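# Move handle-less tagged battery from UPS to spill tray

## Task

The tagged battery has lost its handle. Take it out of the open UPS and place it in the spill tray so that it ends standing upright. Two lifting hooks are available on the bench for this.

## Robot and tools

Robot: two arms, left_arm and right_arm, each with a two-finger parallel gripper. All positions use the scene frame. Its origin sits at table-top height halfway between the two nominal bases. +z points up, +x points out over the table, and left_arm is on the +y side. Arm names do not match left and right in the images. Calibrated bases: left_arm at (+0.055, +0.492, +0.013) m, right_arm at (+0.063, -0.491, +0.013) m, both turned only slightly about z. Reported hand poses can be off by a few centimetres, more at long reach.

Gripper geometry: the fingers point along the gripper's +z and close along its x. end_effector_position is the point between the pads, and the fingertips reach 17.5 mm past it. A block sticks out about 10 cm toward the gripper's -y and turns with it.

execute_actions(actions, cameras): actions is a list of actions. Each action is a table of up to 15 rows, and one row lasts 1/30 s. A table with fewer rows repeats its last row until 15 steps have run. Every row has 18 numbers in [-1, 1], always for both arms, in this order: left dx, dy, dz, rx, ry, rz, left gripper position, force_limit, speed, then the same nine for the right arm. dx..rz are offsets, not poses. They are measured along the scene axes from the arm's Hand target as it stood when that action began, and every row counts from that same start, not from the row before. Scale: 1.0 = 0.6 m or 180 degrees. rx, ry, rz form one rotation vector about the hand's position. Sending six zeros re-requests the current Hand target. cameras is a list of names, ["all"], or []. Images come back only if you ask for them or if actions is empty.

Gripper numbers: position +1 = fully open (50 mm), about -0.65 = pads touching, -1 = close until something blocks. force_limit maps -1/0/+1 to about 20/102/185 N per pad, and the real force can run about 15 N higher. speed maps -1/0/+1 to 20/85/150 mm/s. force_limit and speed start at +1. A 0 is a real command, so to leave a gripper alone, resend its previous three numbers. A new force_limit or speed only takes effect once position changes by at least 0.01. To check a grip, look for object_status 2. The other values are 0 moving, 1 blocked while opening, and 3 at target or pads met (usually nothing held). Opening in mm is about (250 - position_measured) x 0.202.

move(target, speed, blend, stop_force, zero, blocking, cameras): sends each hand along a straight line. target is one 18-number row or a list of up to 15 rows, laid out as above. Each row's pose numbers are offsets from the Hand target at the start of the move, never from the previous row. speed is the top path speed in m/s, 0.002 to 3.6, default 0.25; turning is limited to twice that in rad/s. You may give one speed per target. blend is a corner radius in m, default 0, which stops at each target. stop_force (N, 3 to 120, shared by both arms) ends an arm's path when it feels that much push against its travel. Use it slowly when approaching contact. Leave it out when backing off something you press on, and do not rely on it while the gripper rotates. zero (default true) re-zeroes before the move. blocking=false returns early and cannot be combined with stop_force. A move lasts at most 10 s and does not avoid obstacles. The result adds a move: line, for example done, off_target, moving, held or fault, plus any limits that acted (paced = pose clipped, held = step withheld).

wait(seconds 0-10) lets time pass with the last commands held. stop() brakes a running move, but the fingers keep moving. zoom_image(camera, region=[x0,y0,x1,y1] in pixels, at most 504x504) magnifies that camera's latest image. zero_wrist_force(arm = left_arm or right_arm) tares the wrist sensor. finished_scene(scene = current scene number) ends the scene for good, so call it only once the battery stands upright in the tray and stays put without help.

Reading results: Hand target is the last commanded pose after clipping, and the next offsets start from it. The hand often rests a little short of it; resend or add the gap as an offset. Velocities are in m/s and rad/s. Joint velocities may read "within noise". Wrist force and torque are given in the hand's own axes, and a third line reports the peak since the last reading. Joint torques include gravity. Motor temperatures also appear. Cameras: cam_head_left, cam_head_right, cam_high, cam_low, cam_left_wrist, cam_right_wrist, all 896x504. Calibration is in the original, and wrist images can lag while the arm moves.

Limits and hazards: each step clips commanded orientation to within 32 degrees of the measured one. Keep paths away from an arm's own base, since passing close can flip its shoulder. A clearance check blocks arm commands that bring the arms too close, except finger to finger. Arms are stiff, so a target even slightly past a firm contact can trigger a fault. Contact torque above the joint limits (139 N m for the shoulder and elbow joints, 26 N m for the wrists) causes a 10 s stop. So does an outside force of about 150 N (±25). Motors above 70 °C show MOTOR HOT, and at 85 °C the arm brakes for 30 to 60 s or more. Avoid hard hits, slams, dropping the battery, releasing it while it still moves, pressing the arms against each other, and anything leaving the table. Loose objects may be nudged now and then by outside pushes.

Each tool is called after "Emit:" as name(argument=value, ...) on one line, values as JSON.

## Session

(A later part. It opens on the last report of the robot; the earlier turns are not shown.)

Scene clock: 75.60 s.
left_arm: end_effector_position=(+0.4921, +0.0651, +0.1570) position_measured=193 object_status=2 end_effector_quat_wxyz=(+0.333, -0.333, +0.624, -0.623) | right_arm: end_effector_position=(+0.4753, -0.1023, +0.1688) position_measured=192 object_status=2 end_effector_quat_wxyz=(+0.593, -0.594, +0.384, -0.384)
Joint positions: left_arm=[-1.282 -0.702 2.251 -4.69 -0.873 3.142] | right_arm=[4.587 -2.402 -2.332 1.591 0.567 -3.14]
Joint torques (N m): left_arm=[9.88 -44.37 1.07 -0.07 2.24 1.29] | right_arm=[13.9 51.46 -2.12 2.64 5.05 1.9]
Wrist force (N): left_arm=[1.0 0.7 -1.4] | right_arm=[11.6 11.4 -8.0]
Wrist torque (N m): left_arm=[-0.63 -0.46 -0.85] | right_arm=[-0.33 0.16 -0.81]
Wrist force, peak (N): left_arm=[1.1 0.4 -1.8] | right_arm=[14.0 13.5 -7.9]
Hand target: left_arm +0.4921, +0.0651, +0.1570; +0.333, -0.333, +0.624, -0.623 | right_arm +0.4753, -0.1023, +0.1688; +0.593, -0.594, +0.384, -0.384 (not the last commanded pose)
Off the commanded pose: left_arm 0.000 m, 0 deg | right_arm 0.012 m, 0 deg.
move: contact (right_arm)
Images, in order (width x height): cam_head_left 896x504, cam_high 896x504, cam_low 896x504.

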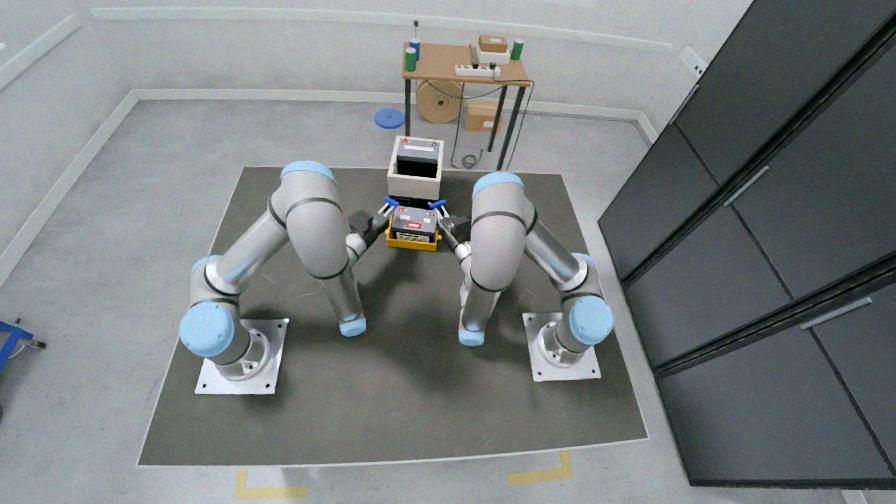

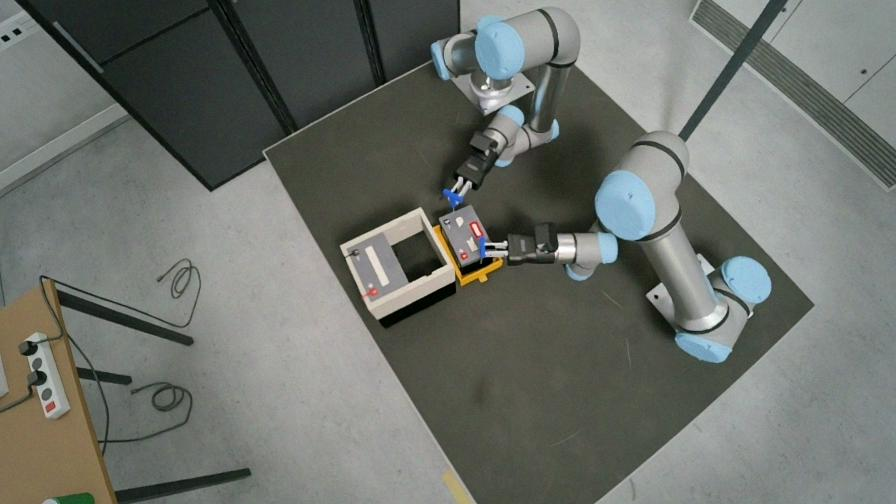

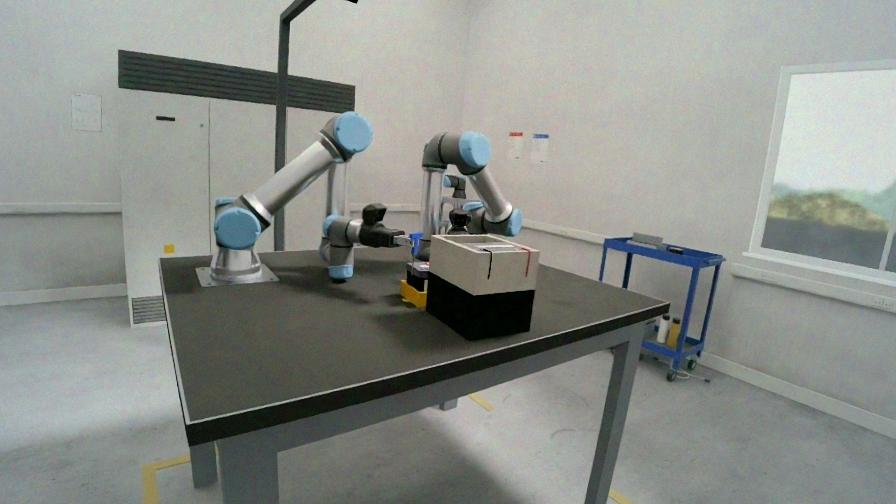

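Emit:
move(target=[0,0,0.0117,0,0,0,-1,0.8,-0.5,0,0,-0.0083,0,0,0,-1,0.8,-0.5], speed=0.012, cameras=["cam_head_left","cam_left_wrist","cam_right_wrist"])

Emit:
zoom_image(camera="cam_left_wrist", region=[560, 220, 896, 504])

Emit:
zoom_image(camera="cam_right_wrist", region=[0, 120, 400, 504])

Scene clock: 77.67 s.
left_arm: end_effector_position=(+0.4921, +0.0651, +0.1641) position_measured=193 object_status=2 end_effector_quat_wxyz=(+0.333, -0.333, +0.624, -0.623) | right_arm: end_effector_position=(+0.4753, -0.1023, +0.1638) position_measured=192 object_status=2 end_effector_quat_wxyz=(+0.593, -0.594, +0.384, -0.384)
Joint positions: left_arm=[-1.282 -0.723 2.257 -4.675 -0.873 3.142] | right_arm=[4.587 -2.419 -2.328 1.603 0.567 -3.14]
Joint torques (N m): left_arm=[8.93 -27.01 1.5 -3.27 1.98 1.12] | right_arm=[15.36 44.95 12.1 -1 5.03 2.38]
Wrist force (N): left_arm=[0.9 0.4 -1.2] | right_arm=[15.3 -3.6 -9.9]
Wrist torque (N m): left_arm=[-0.67 -0.44 -0.86] | right_arm=[-0.39 0.16 -0.98]
Wrist force, peak (N): left_arm=[1.1 0.6 -1.7] | right_arm=[11.9 11.9 -7.9]
Hand target: left_arm +0.4921, +0.0651, +0.1640; +0.333, -0.333, +0.624, -0.623 | right_arm +0.4753, -0.1023, +0.1639; +0.593, -0.594, +0.384, -0.384
Off the commanded pose: left_arm 0.000 m, 0 deg | right_arm 0.000 m, 0 deg.
move: done
camera_calibration:
cam_left_wrist: T_world_to_cam=[[-0.549202, -0.835216, 0.0281095, 0.329292], [-0.30852, 0.17138, -0.935652, 0.309295], [0.776654, -0.522535, -0.351803, -0.156865], [0, 0, 0, 1]] pos_world=[0.398101, 0.140056, 0.22495]
cam_right_wrist: T_world_to_cam=[[0.408903, -0.912462, 0.0145293, -0.280426], [-0.292218, -0.146002, -0.945141, 0.298752], [0.864527, 0.382225, -0.326338, -0.188917], [0, 0, 0, 1]] pos_world=[0.365292, -0.140051, 0.224787]
Images, in order (width x height): cam_head_left 896x504, cam_left_wrist 896x504, cam_right_wrist 896x504.

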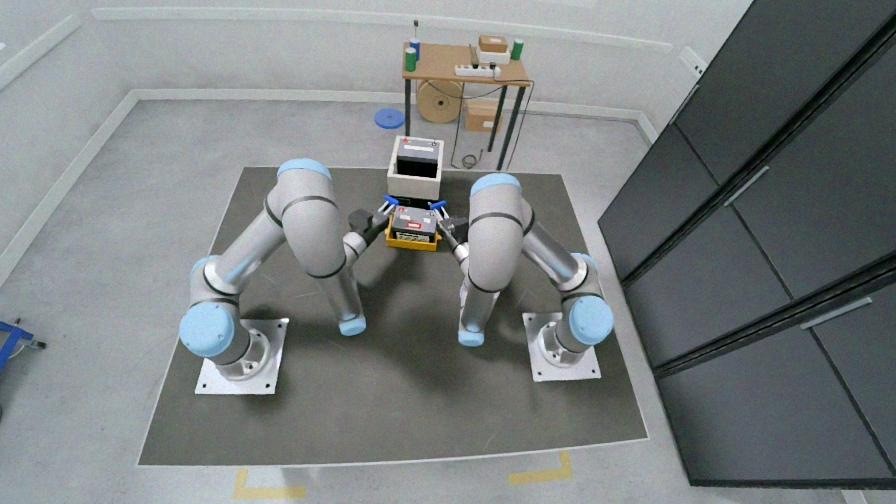

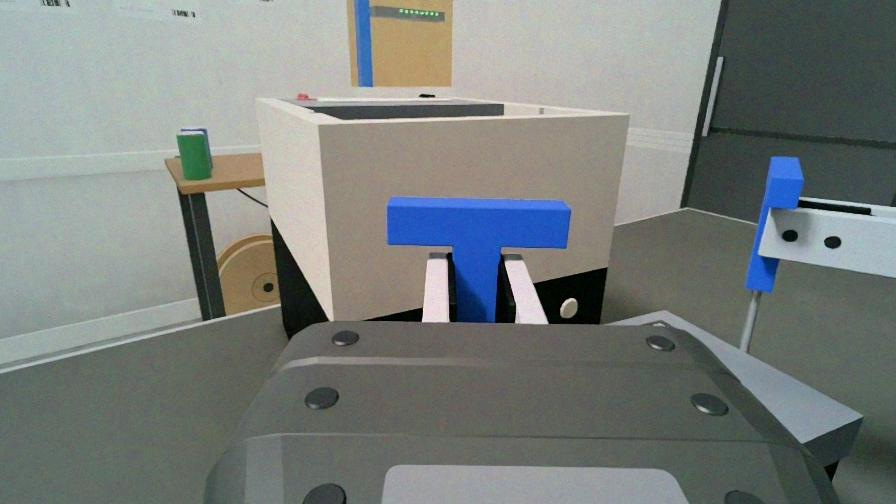

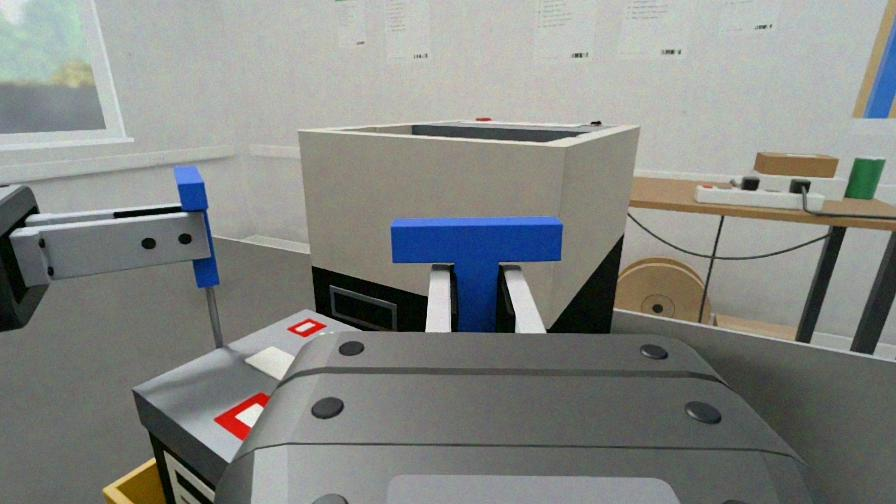

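Scaled by 1.500.

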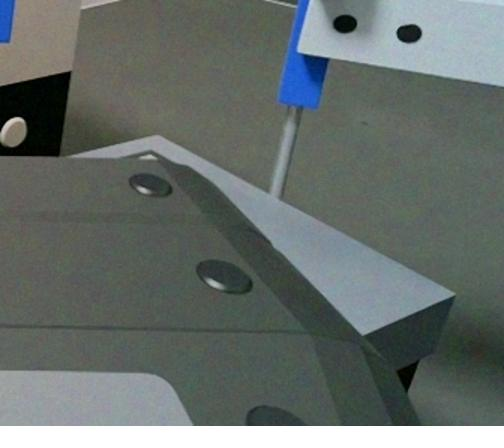

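Scaled by 1.260.

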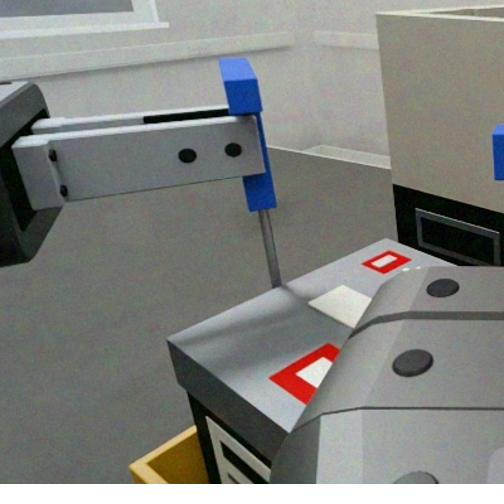

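Emit:
wait(seconds=0, cameras=["cam_head_left","cam_head_right","cam_high","cam_low"])

Emit:
zoom_image(camera="cam_head_left", region=[375, 190, 455, 260])

Emit:
zoom_image(camera="cam_high", region=[425, 195, 515, 290])

Emit:
zoom_image(camera="cam_head_right", region=[380, 190, 460, 260])

Emit:
zoom_image(camera="cam_low", region=[390, 240, 450, 320])

Scene clock: 78.63 s.
left_arm: end_effector_position=(+0.4921, +0.0651, +0.1640) position_measured=193 object_status=2 end_effector_quat_wxyz=(+0.333, -0.333, +0.624, -0.623) | right_arm: end_effector_position=(+0.4753, -0.1023, +0.1639) position_measured=192 object_status=2 end_effector_quat_wxyz=(+0.593, -0.594, +0.384, -0.384)
Joint positions: left_arm=[-1.282 -0.723 2.257 -4.675 -0.873 3.142] | right_arm=[4.587 -2.419 -2.328 1.603 0.567 -3.14]
Joint torques (N m): left_arm=[8.55 -24.72 -6.72 -3.95 1.95 -0.46] | right_arm=[14.16 48.13 -2.18 -1.47 4.94 0.58]
Wrist force (N): left_arm=[0.7 0.2 -1.5] | right_arm=[15.4 2.6 -9.7]
Wrist torque (N m): left_arm=[-0.70 -0.41 -0.86] | right_arm=[-0.39 0.23 -1.01]
Wrist force, peak (N): left_arm=[0.9 0.7 -1.6] | right_arm=[16.0 2.3 -9.9]
Hand target: left_arm +0.4921, +0.0651, +0.1640; +0.333, -0.333, +0.624, -0.623 | right_arm +0.4753, -0.1023, +0.1639; +0.593, -0.594, +0.384, -0.384
Tool commands: left_gripper/position=-1.0 left_gripper/force_limit=+0.8 left_gripper/speed=-0.5 right_gripper/position=-1.0 right_gripper/force_limit=+0.8 right_gripper/speed=-0.5
Off the commanded pose: left_arm 0.000 m, 0 deg | right_arm 0.000 m, 0 deg.
Images, in order (width x height): cam_head_left 896x504, cam_head_right 896x504, cam_high 896x504, cam_low 896x504.

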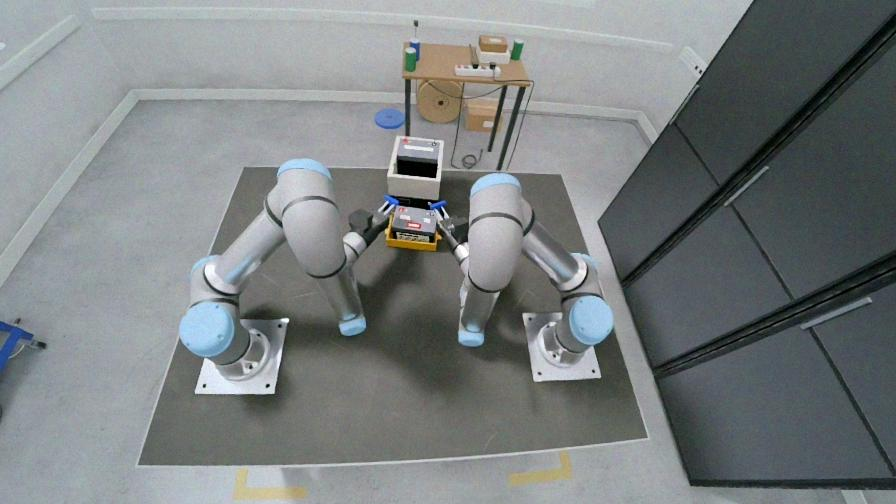

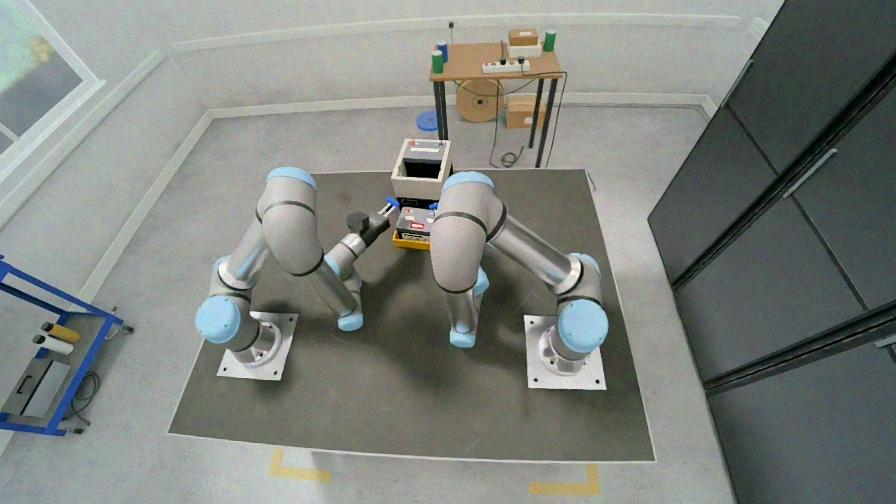

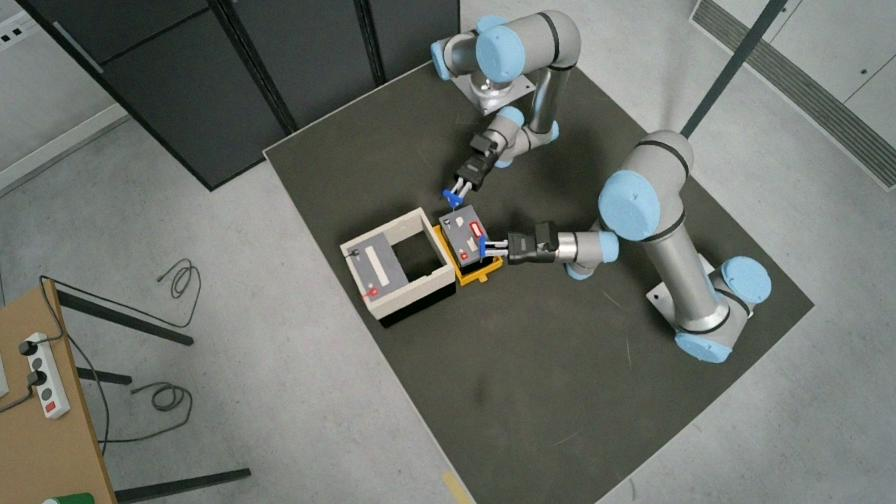

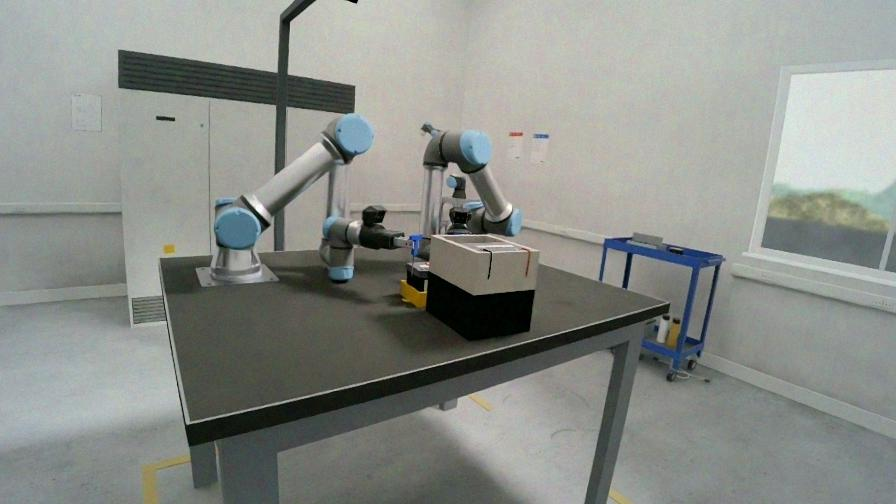

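Scaled by 6.300.

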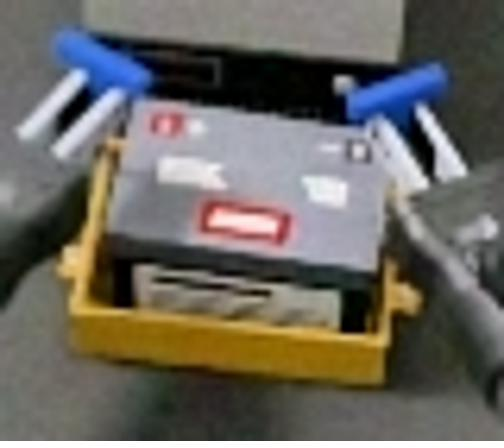

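Scaled by 5.305.

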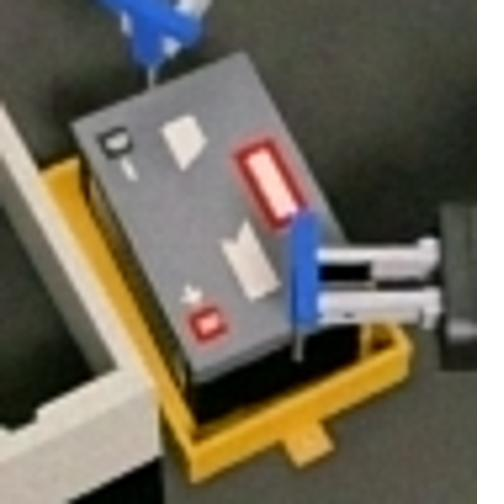

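Scaled by 6.300.

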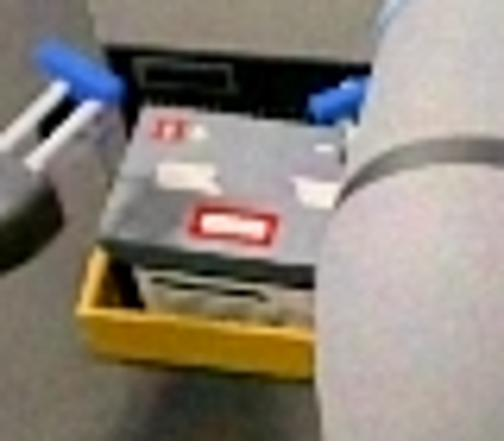

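Scaled by 6.300.

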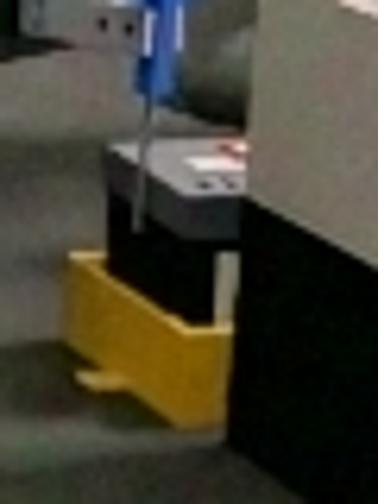

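Emit:
move(target=[0.0051,0.0497,0,0,0,0,-1,0.8,-0.5,-0.0051,-0.0497,0,0,0,0,-1,0.8,-0.5], speed=0.03, cameras=["cam_head_left","cam_high"])

Emit:
zoom_image(camera="cam_head_left", region=[375, 190, 455, 260])

Emit:
zoom_image(camera="cam_high", region=[425, 195, 515, 290])

Scene clock: 80.80 s.
left_arm: end_effector_position=(+0.4952, +0.0950, +0.1641) position_measured=193 object_status=2 end_effector_quat_wxyz=(+0.333, -0.333, +0.624, -0.623) | right_arm: end_effector_position=(+0.4722, -0.1322, +0.1638) position_measured=192 object_status=2 end_effector_quat_wxyz=(+0.593, -0.594, +0.384, -0.384) end_effector_velocity=(+0.000, +0.001, +0.000) end_effector_angular_velocity=(-0.002, +0.000, +0.000)
Joint positions: left_arm=[-1.245 -0.724 2.315 -4.733 -0.91 3.142] | right_arm=[4.582 -2.426 -2.401 1.683 0.571 -3.14]
Joint velocities: left_arm=[within noise] | right_arm=[0 0 0.003 -0.005 0 0]
Joint torques (N m): left_arm=[-11.28 -23.67 -10.95 -0.76 2.02 0.59] | right_arm=[-6.81 36.52 7.8 -0.69 1.3 0.67]
Wrist force (N): left_arm=[0.9 0.5 -1.5] | right_arm=[0.6 4.3 -1.0]
Wrist torque (N m): left_arm=[-0.68 -0.43 -0.87] | right_arm=[0.36 0.00 -0.05]
Wrist force, peak (N): left_arm=[0.9 0.4 -1.8] | right_arm=[16.1 2.8 -10.1]
Hand target: left_arm +0.4952, +0.0949, +0.1640; +0.333, -0.333, +0.624, -0.623 | right_arm +0.4722, -0.1321, +0.1639; +0.593, -0.594, +0.384, -0.384
Off the commanded pose: left_arm 0.000 m, 0 deg | right_arm 0.000 m, 0 deg.
move: done
Images, in order (width x height): cam_head_left 896x504, cam_high 896x504.

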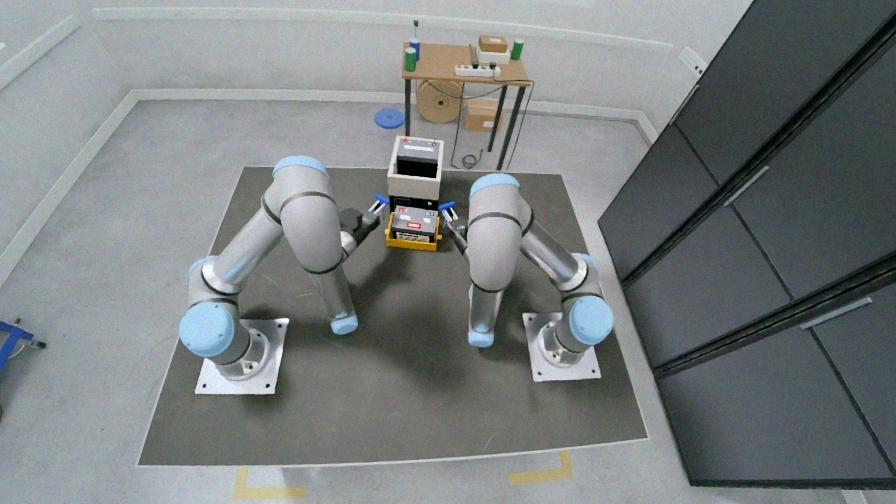

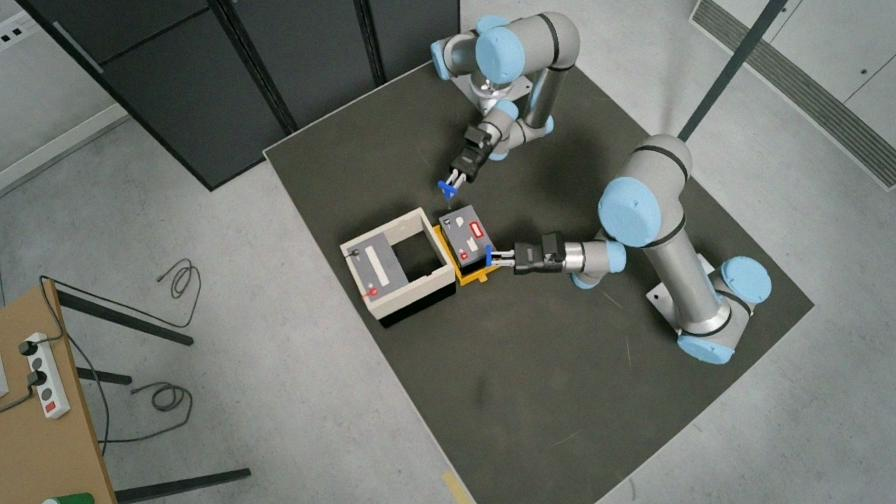

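Scaled by 6.300.

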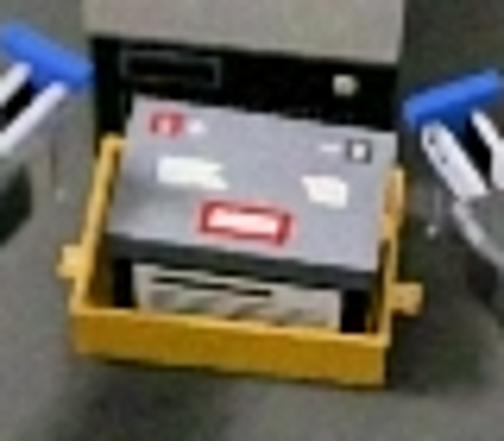

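Scaled by 5.305.

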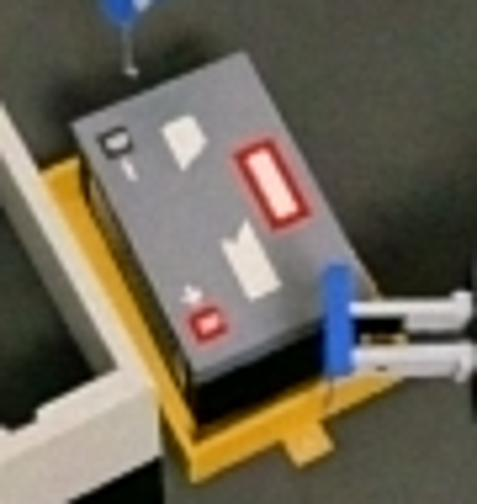

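Emit:
move(target=[[0.008,0.1085,0.06,0,0,0,-1,0.8,-0.5,-0.0037,-0.0965,0.06,0,0,0,-1,0.8,-0.5],[-0.0587,0.2918,-0.1067,0.2782,0.4155,0,-1,0.8,-0.5,-0.0703,-0.2465,-0.1065,-0.205,0.456,0,-1,0.8,-0.5],[-0.0587,0.2918,-0.229,0.2782,0.4155,0,-1,0.8,-0.5,-0.0703,-0.2465,-0.2323,-0.205,0.456,0,-1,0.8,-0.5]], speed=[0.2,0.3,0.15], blend=[0.02,0.005,0], cameras=["cam_left_wrist","cam_right_wrist"])

Emit:
move(target=[0,0,-0.01,0,0,0,-1,0.8,-0.5,0,0,-0.01,0,0,0,-1,0.8,-0.5], speed=0.007, stop_force=4)

Scene clock: 85.87 s.
left_arm: end_effector_position=(+0.4599, +0.2700, +0.0267) position_measured=193 object_status=2 end_effector_quat_wxyz=(+0.000, -0.471, +0.882, +0.000) | right_arm: end_effector_position=(+0.4300, -0.2800, +0.0245) position_measured=192 object_status=2 end_effector_quat_wxyz=(+0.001, +0.840, -0.543, +0.000)
Joint positions: left_arm=[-0.79 -1.348 2.234 -2.456 -1.57 2.937] | right_arm=[4.004 -1.723 -2.336 -0.654 1.57 -2.722]
Joint torques (N m): left_arm=[3.3 -19.84 -25.57 -4.83 2.39 0.78] | right_arm=[-11.12 20.95 25.92 4.37 0.94 -2.39]
Wrist force (N): left_arm=[0.6 -0.6 0.2] | right_arm=[-0.2 0.9 1.2]
Wrist torque (N m): left_arm=[-0.28 -0.03 -0.17] | right_arm=[0.13 0.10 -0.04]
Wrist force, peak (N): left_arm=[3.5 2.1 -0.3] | right_arm=[-1.5 6.0 0.0]
Hand target: left_arm +0.4599, +0.2700, +0.0266; +0.000, -0.471, +0.882, +0.000 | right_arm +0.4300, -0.2800, +0.0245; +0.001, +0.840, -0.543, +0.000
Off the commanded pose: left_arm 0.000 m, 0 deg | right_arm 0.000 m, 0 deg.
move: done
camera_calibration:
cam_left_wrist: T_world_to_cam=[[-0.532799, -0.8462, -0.00839079, 0.482957], [-0.793655, 0.496225, 0.351955, 0.236603], [-0.29366, 0.19418, -0.935979, 0.241151], [0, 0, 0, 1]] pos_world=[0.515917, 0.244443, 0.146491]
cam_right_wrist: T_world_to_cam=[[0.423349, -0.905966, 0.0013059, -0.42608], [-0.856516, -0.399771, 0.32644, 0.268305], [-0.295222, -0.139317, -0.945217, 0.240513], [0, 0, 0, 1]] pos_world=[0.481193, -0.245246, 0.140308]
Images, in order (width x height): cam_left_wrist 896x504, cam_right_wrist 896x504.

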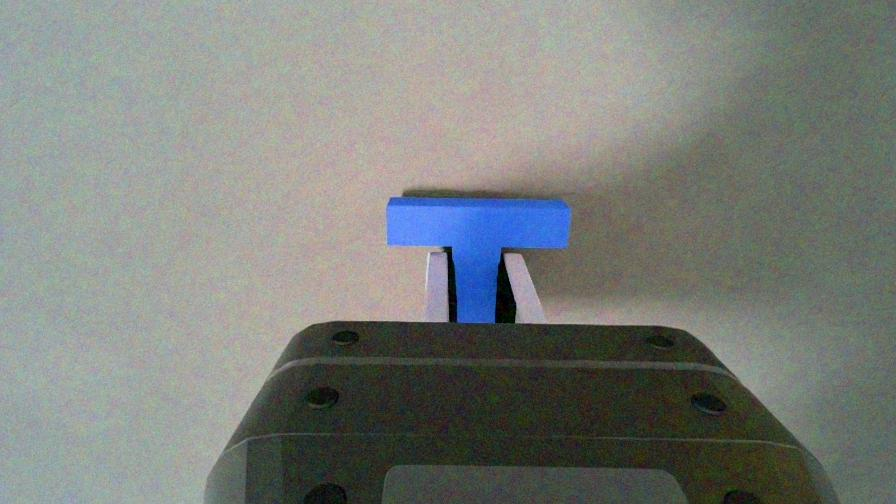

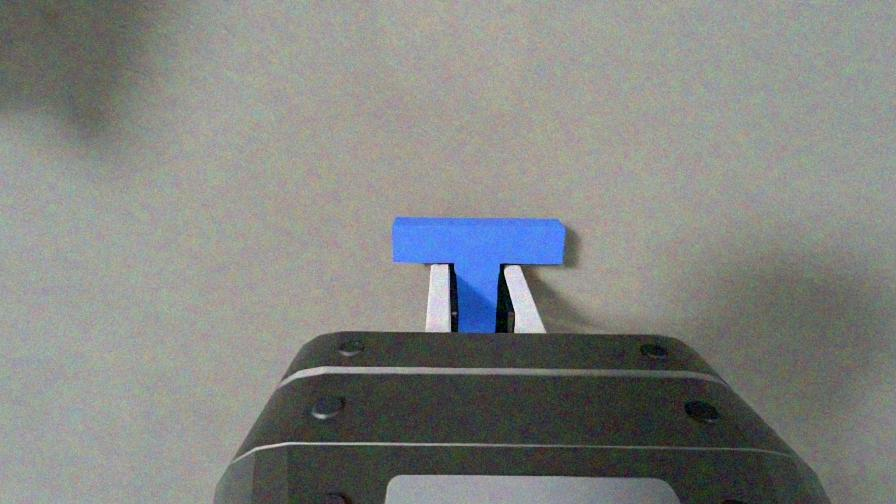

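Scene clock: 87.80 s.
left_arm: end_effector_position=(+0.4599, +0.2700, +0.0208) position_measured=193 object_status=2 end_effector_quat_wxyz=(+0.000, -0.471, +0.882, +0.000) | right_arm: end_effector_position=(+0.4300, -0.2800, +0.0196) position_measured=192 object_status=2 end_effector_quat_wxyz=(+0.001, +0.840, -0.543, +0.000)
Joint positions: left_arm=[-0.79 -1.334 2.239 -2.475 -1.57 2.937] | right_arm=[4.003 -1.736 -2.34 -0.637 1.57 -2.722]
Joint torques (N m): left_arm=[8.29 -36.44 -21.83 -0.87 1.93 0.76] | right_arm=[-4.66 31.54 25.53 1.61 -1.26 -2.24]
Wrist force (N): left_arm=[-0.4 -1.7 -0.6] | right_arm=[0.4 2.3 -3.9]
Wrist torque (N m): left_arm=[-0.28 0.10 -0.18] | right_arm=[0.11 -0.03 -0.06]
Wrist force, peak (N): left_arm=[-1.5 7.4 -17.6] | right_arm=[4.4 15.2 -32.7]
Hand target: left_arm +0.4599, +0.2700, +0.0208; +0.000, -0.471, +0.882, +0.000 | right_arm +0.4300, -0.2800, +0.0196; +0.001, +0.840, -0.543, +0.000 (not the last commanded pose)
Off the commanded pose: left_arm 0.000 m, 0 deg | right_arm 0.001 m, 0 deg.
move: contact (left_arm, right_arm)

Release and retreat.

Emit:
move(target=[[0,0,0,0,0,0,0.3,0,-0.5,0,0,0,0,0,0,0.3,0,-0.5],[0,0,0.2,0,0,0,0.3,0,-0.5,0,0,0.2,0,0,0,0.3,0,-0.5]], speed=[0.1,0.15], cameras=["cam_head_left","cam_head_right","cam_high","cam_low"])

Emit:
zoom_image(camera="cam_head_left", region=[375, 190, 455, 260])

Emit:
zoom_image(camera="cam_head_right", region=[380, 190, 460, 260])

Emit:
zoom_image(camera="cam_low", region=[370, 230, 470, 330])

Scene clock: 90.17 s.
left_arm: end_effector_position=(+0.4600, +0.2700, +0.1408) position_measured=107 object_status=3 end_effector_quat_wxyz=(+0.000, -0.471, +0.882, +0.000) | right_arm: end_effector_position=(+0.4301, -0.2800, +0.1396) position_measured=107 object_status=3 end_effector_quat_wxyz=(+0.001, +0.840, -0.543, +0.000)
Joint positions: left_arm=[-0.79 -1.56 2.095 -2.106 -1.57 2.937] | right_arm=[4.003 -1.489 -2.187 -1.037 1.57 -2.722]
Joint torques (N m): left_arm=[-9 -22.11 -15.92 -1.58 2.12 -1.09] | right_arm=[10.07 26.97 19.75 1.63 -2.69 1.94]
Wrist force (N): left_arm=[0.5 -0.3 -0.2] | right_arm=[0.7 0.7 0.3]
Wrist torque (N m): left_arm=[-0.23 -0.01 -0.18] | right_arm=[0.08 -0.02 -0.03]
Wrist force, peak (N): left_arm=[0.4 -0.4 -2.8] | right_arm=[1.0 2.8 -4.3]
Hand target: left_arm +0.4599, +0.2700, +0.1408; +0.000, -0.471, +0.882, +0.000 | right_arm +0.4300, -0.2800, +0.1396; +0.001, +0.840, -0.543, +0.000
Off the commanded pose: left_arm 0.000 m, 0 deg | right_arm 0.000 m, 0 deg.
move: done
Images, in order (width x height): cam_head_left 896x504, cam_head_right 896x504, cam_high 896x504, cam_low 896x504.

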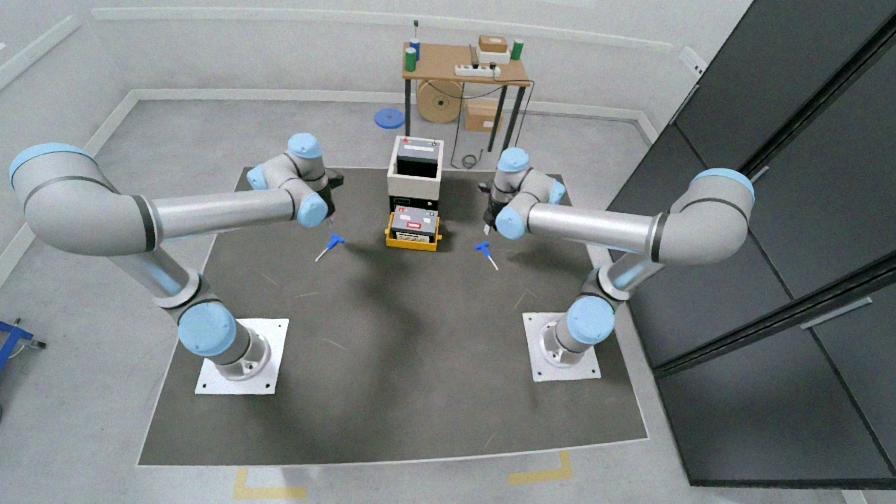

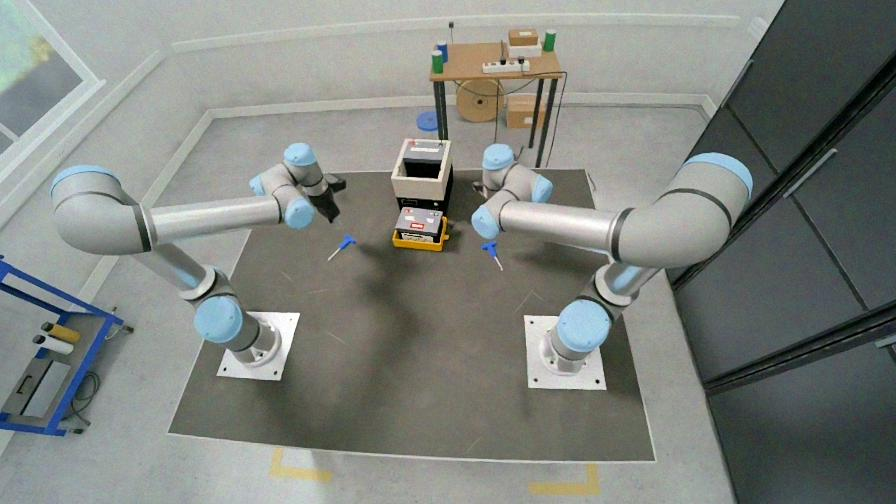

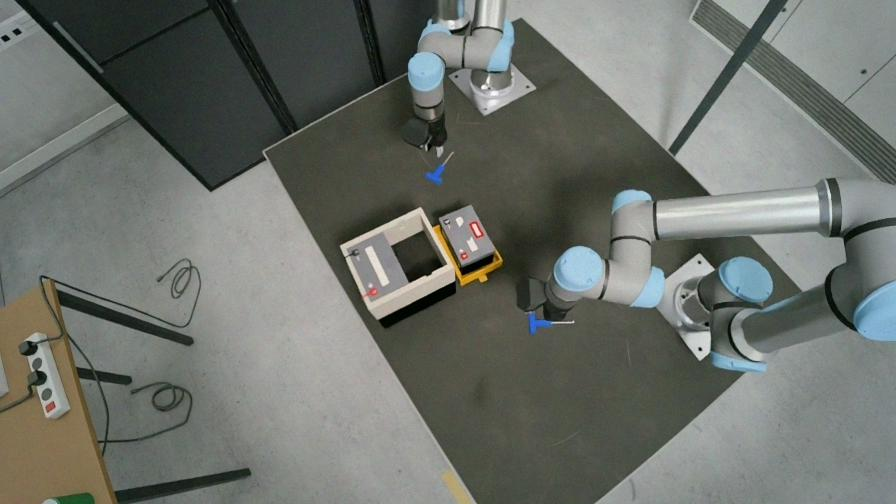

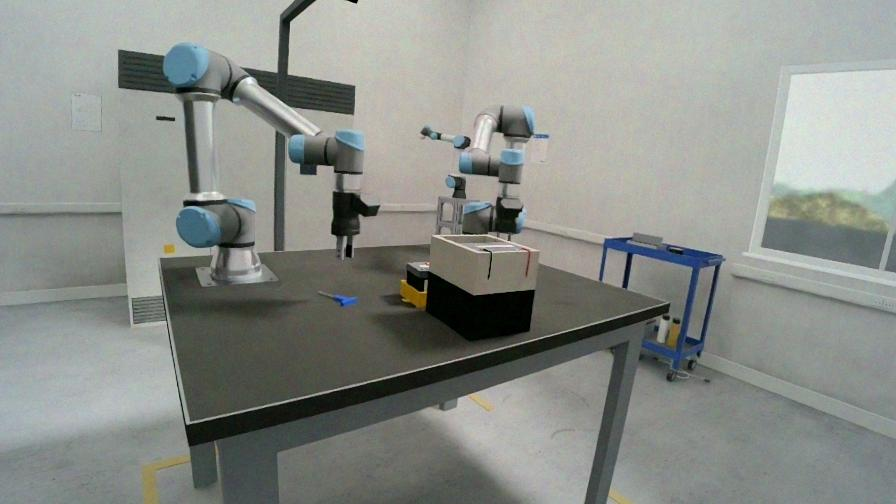

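Scaled by 6.300.

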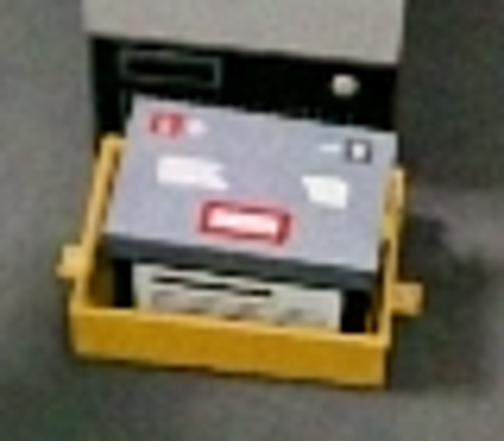

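Scaled by 6.300.

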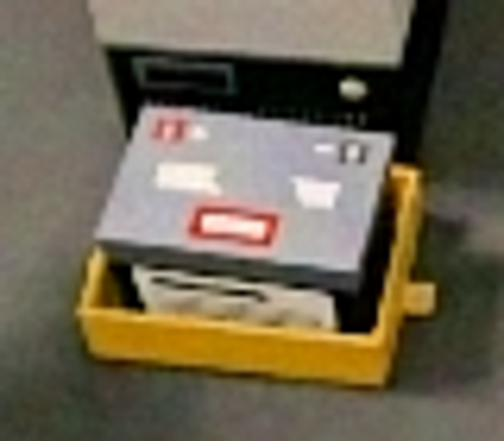

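Scaled by 5.040.

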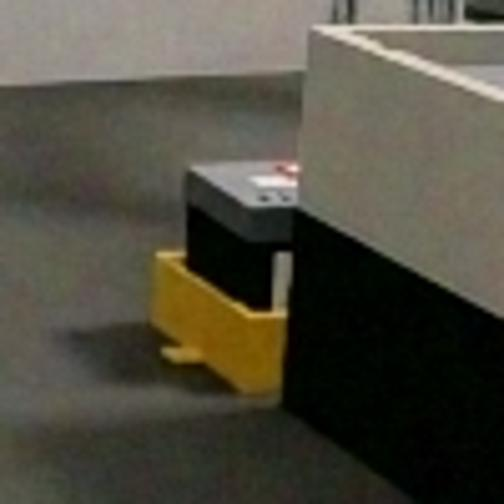

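Emit:
finished_scene(scene=2)

The scene is finished: the task was done.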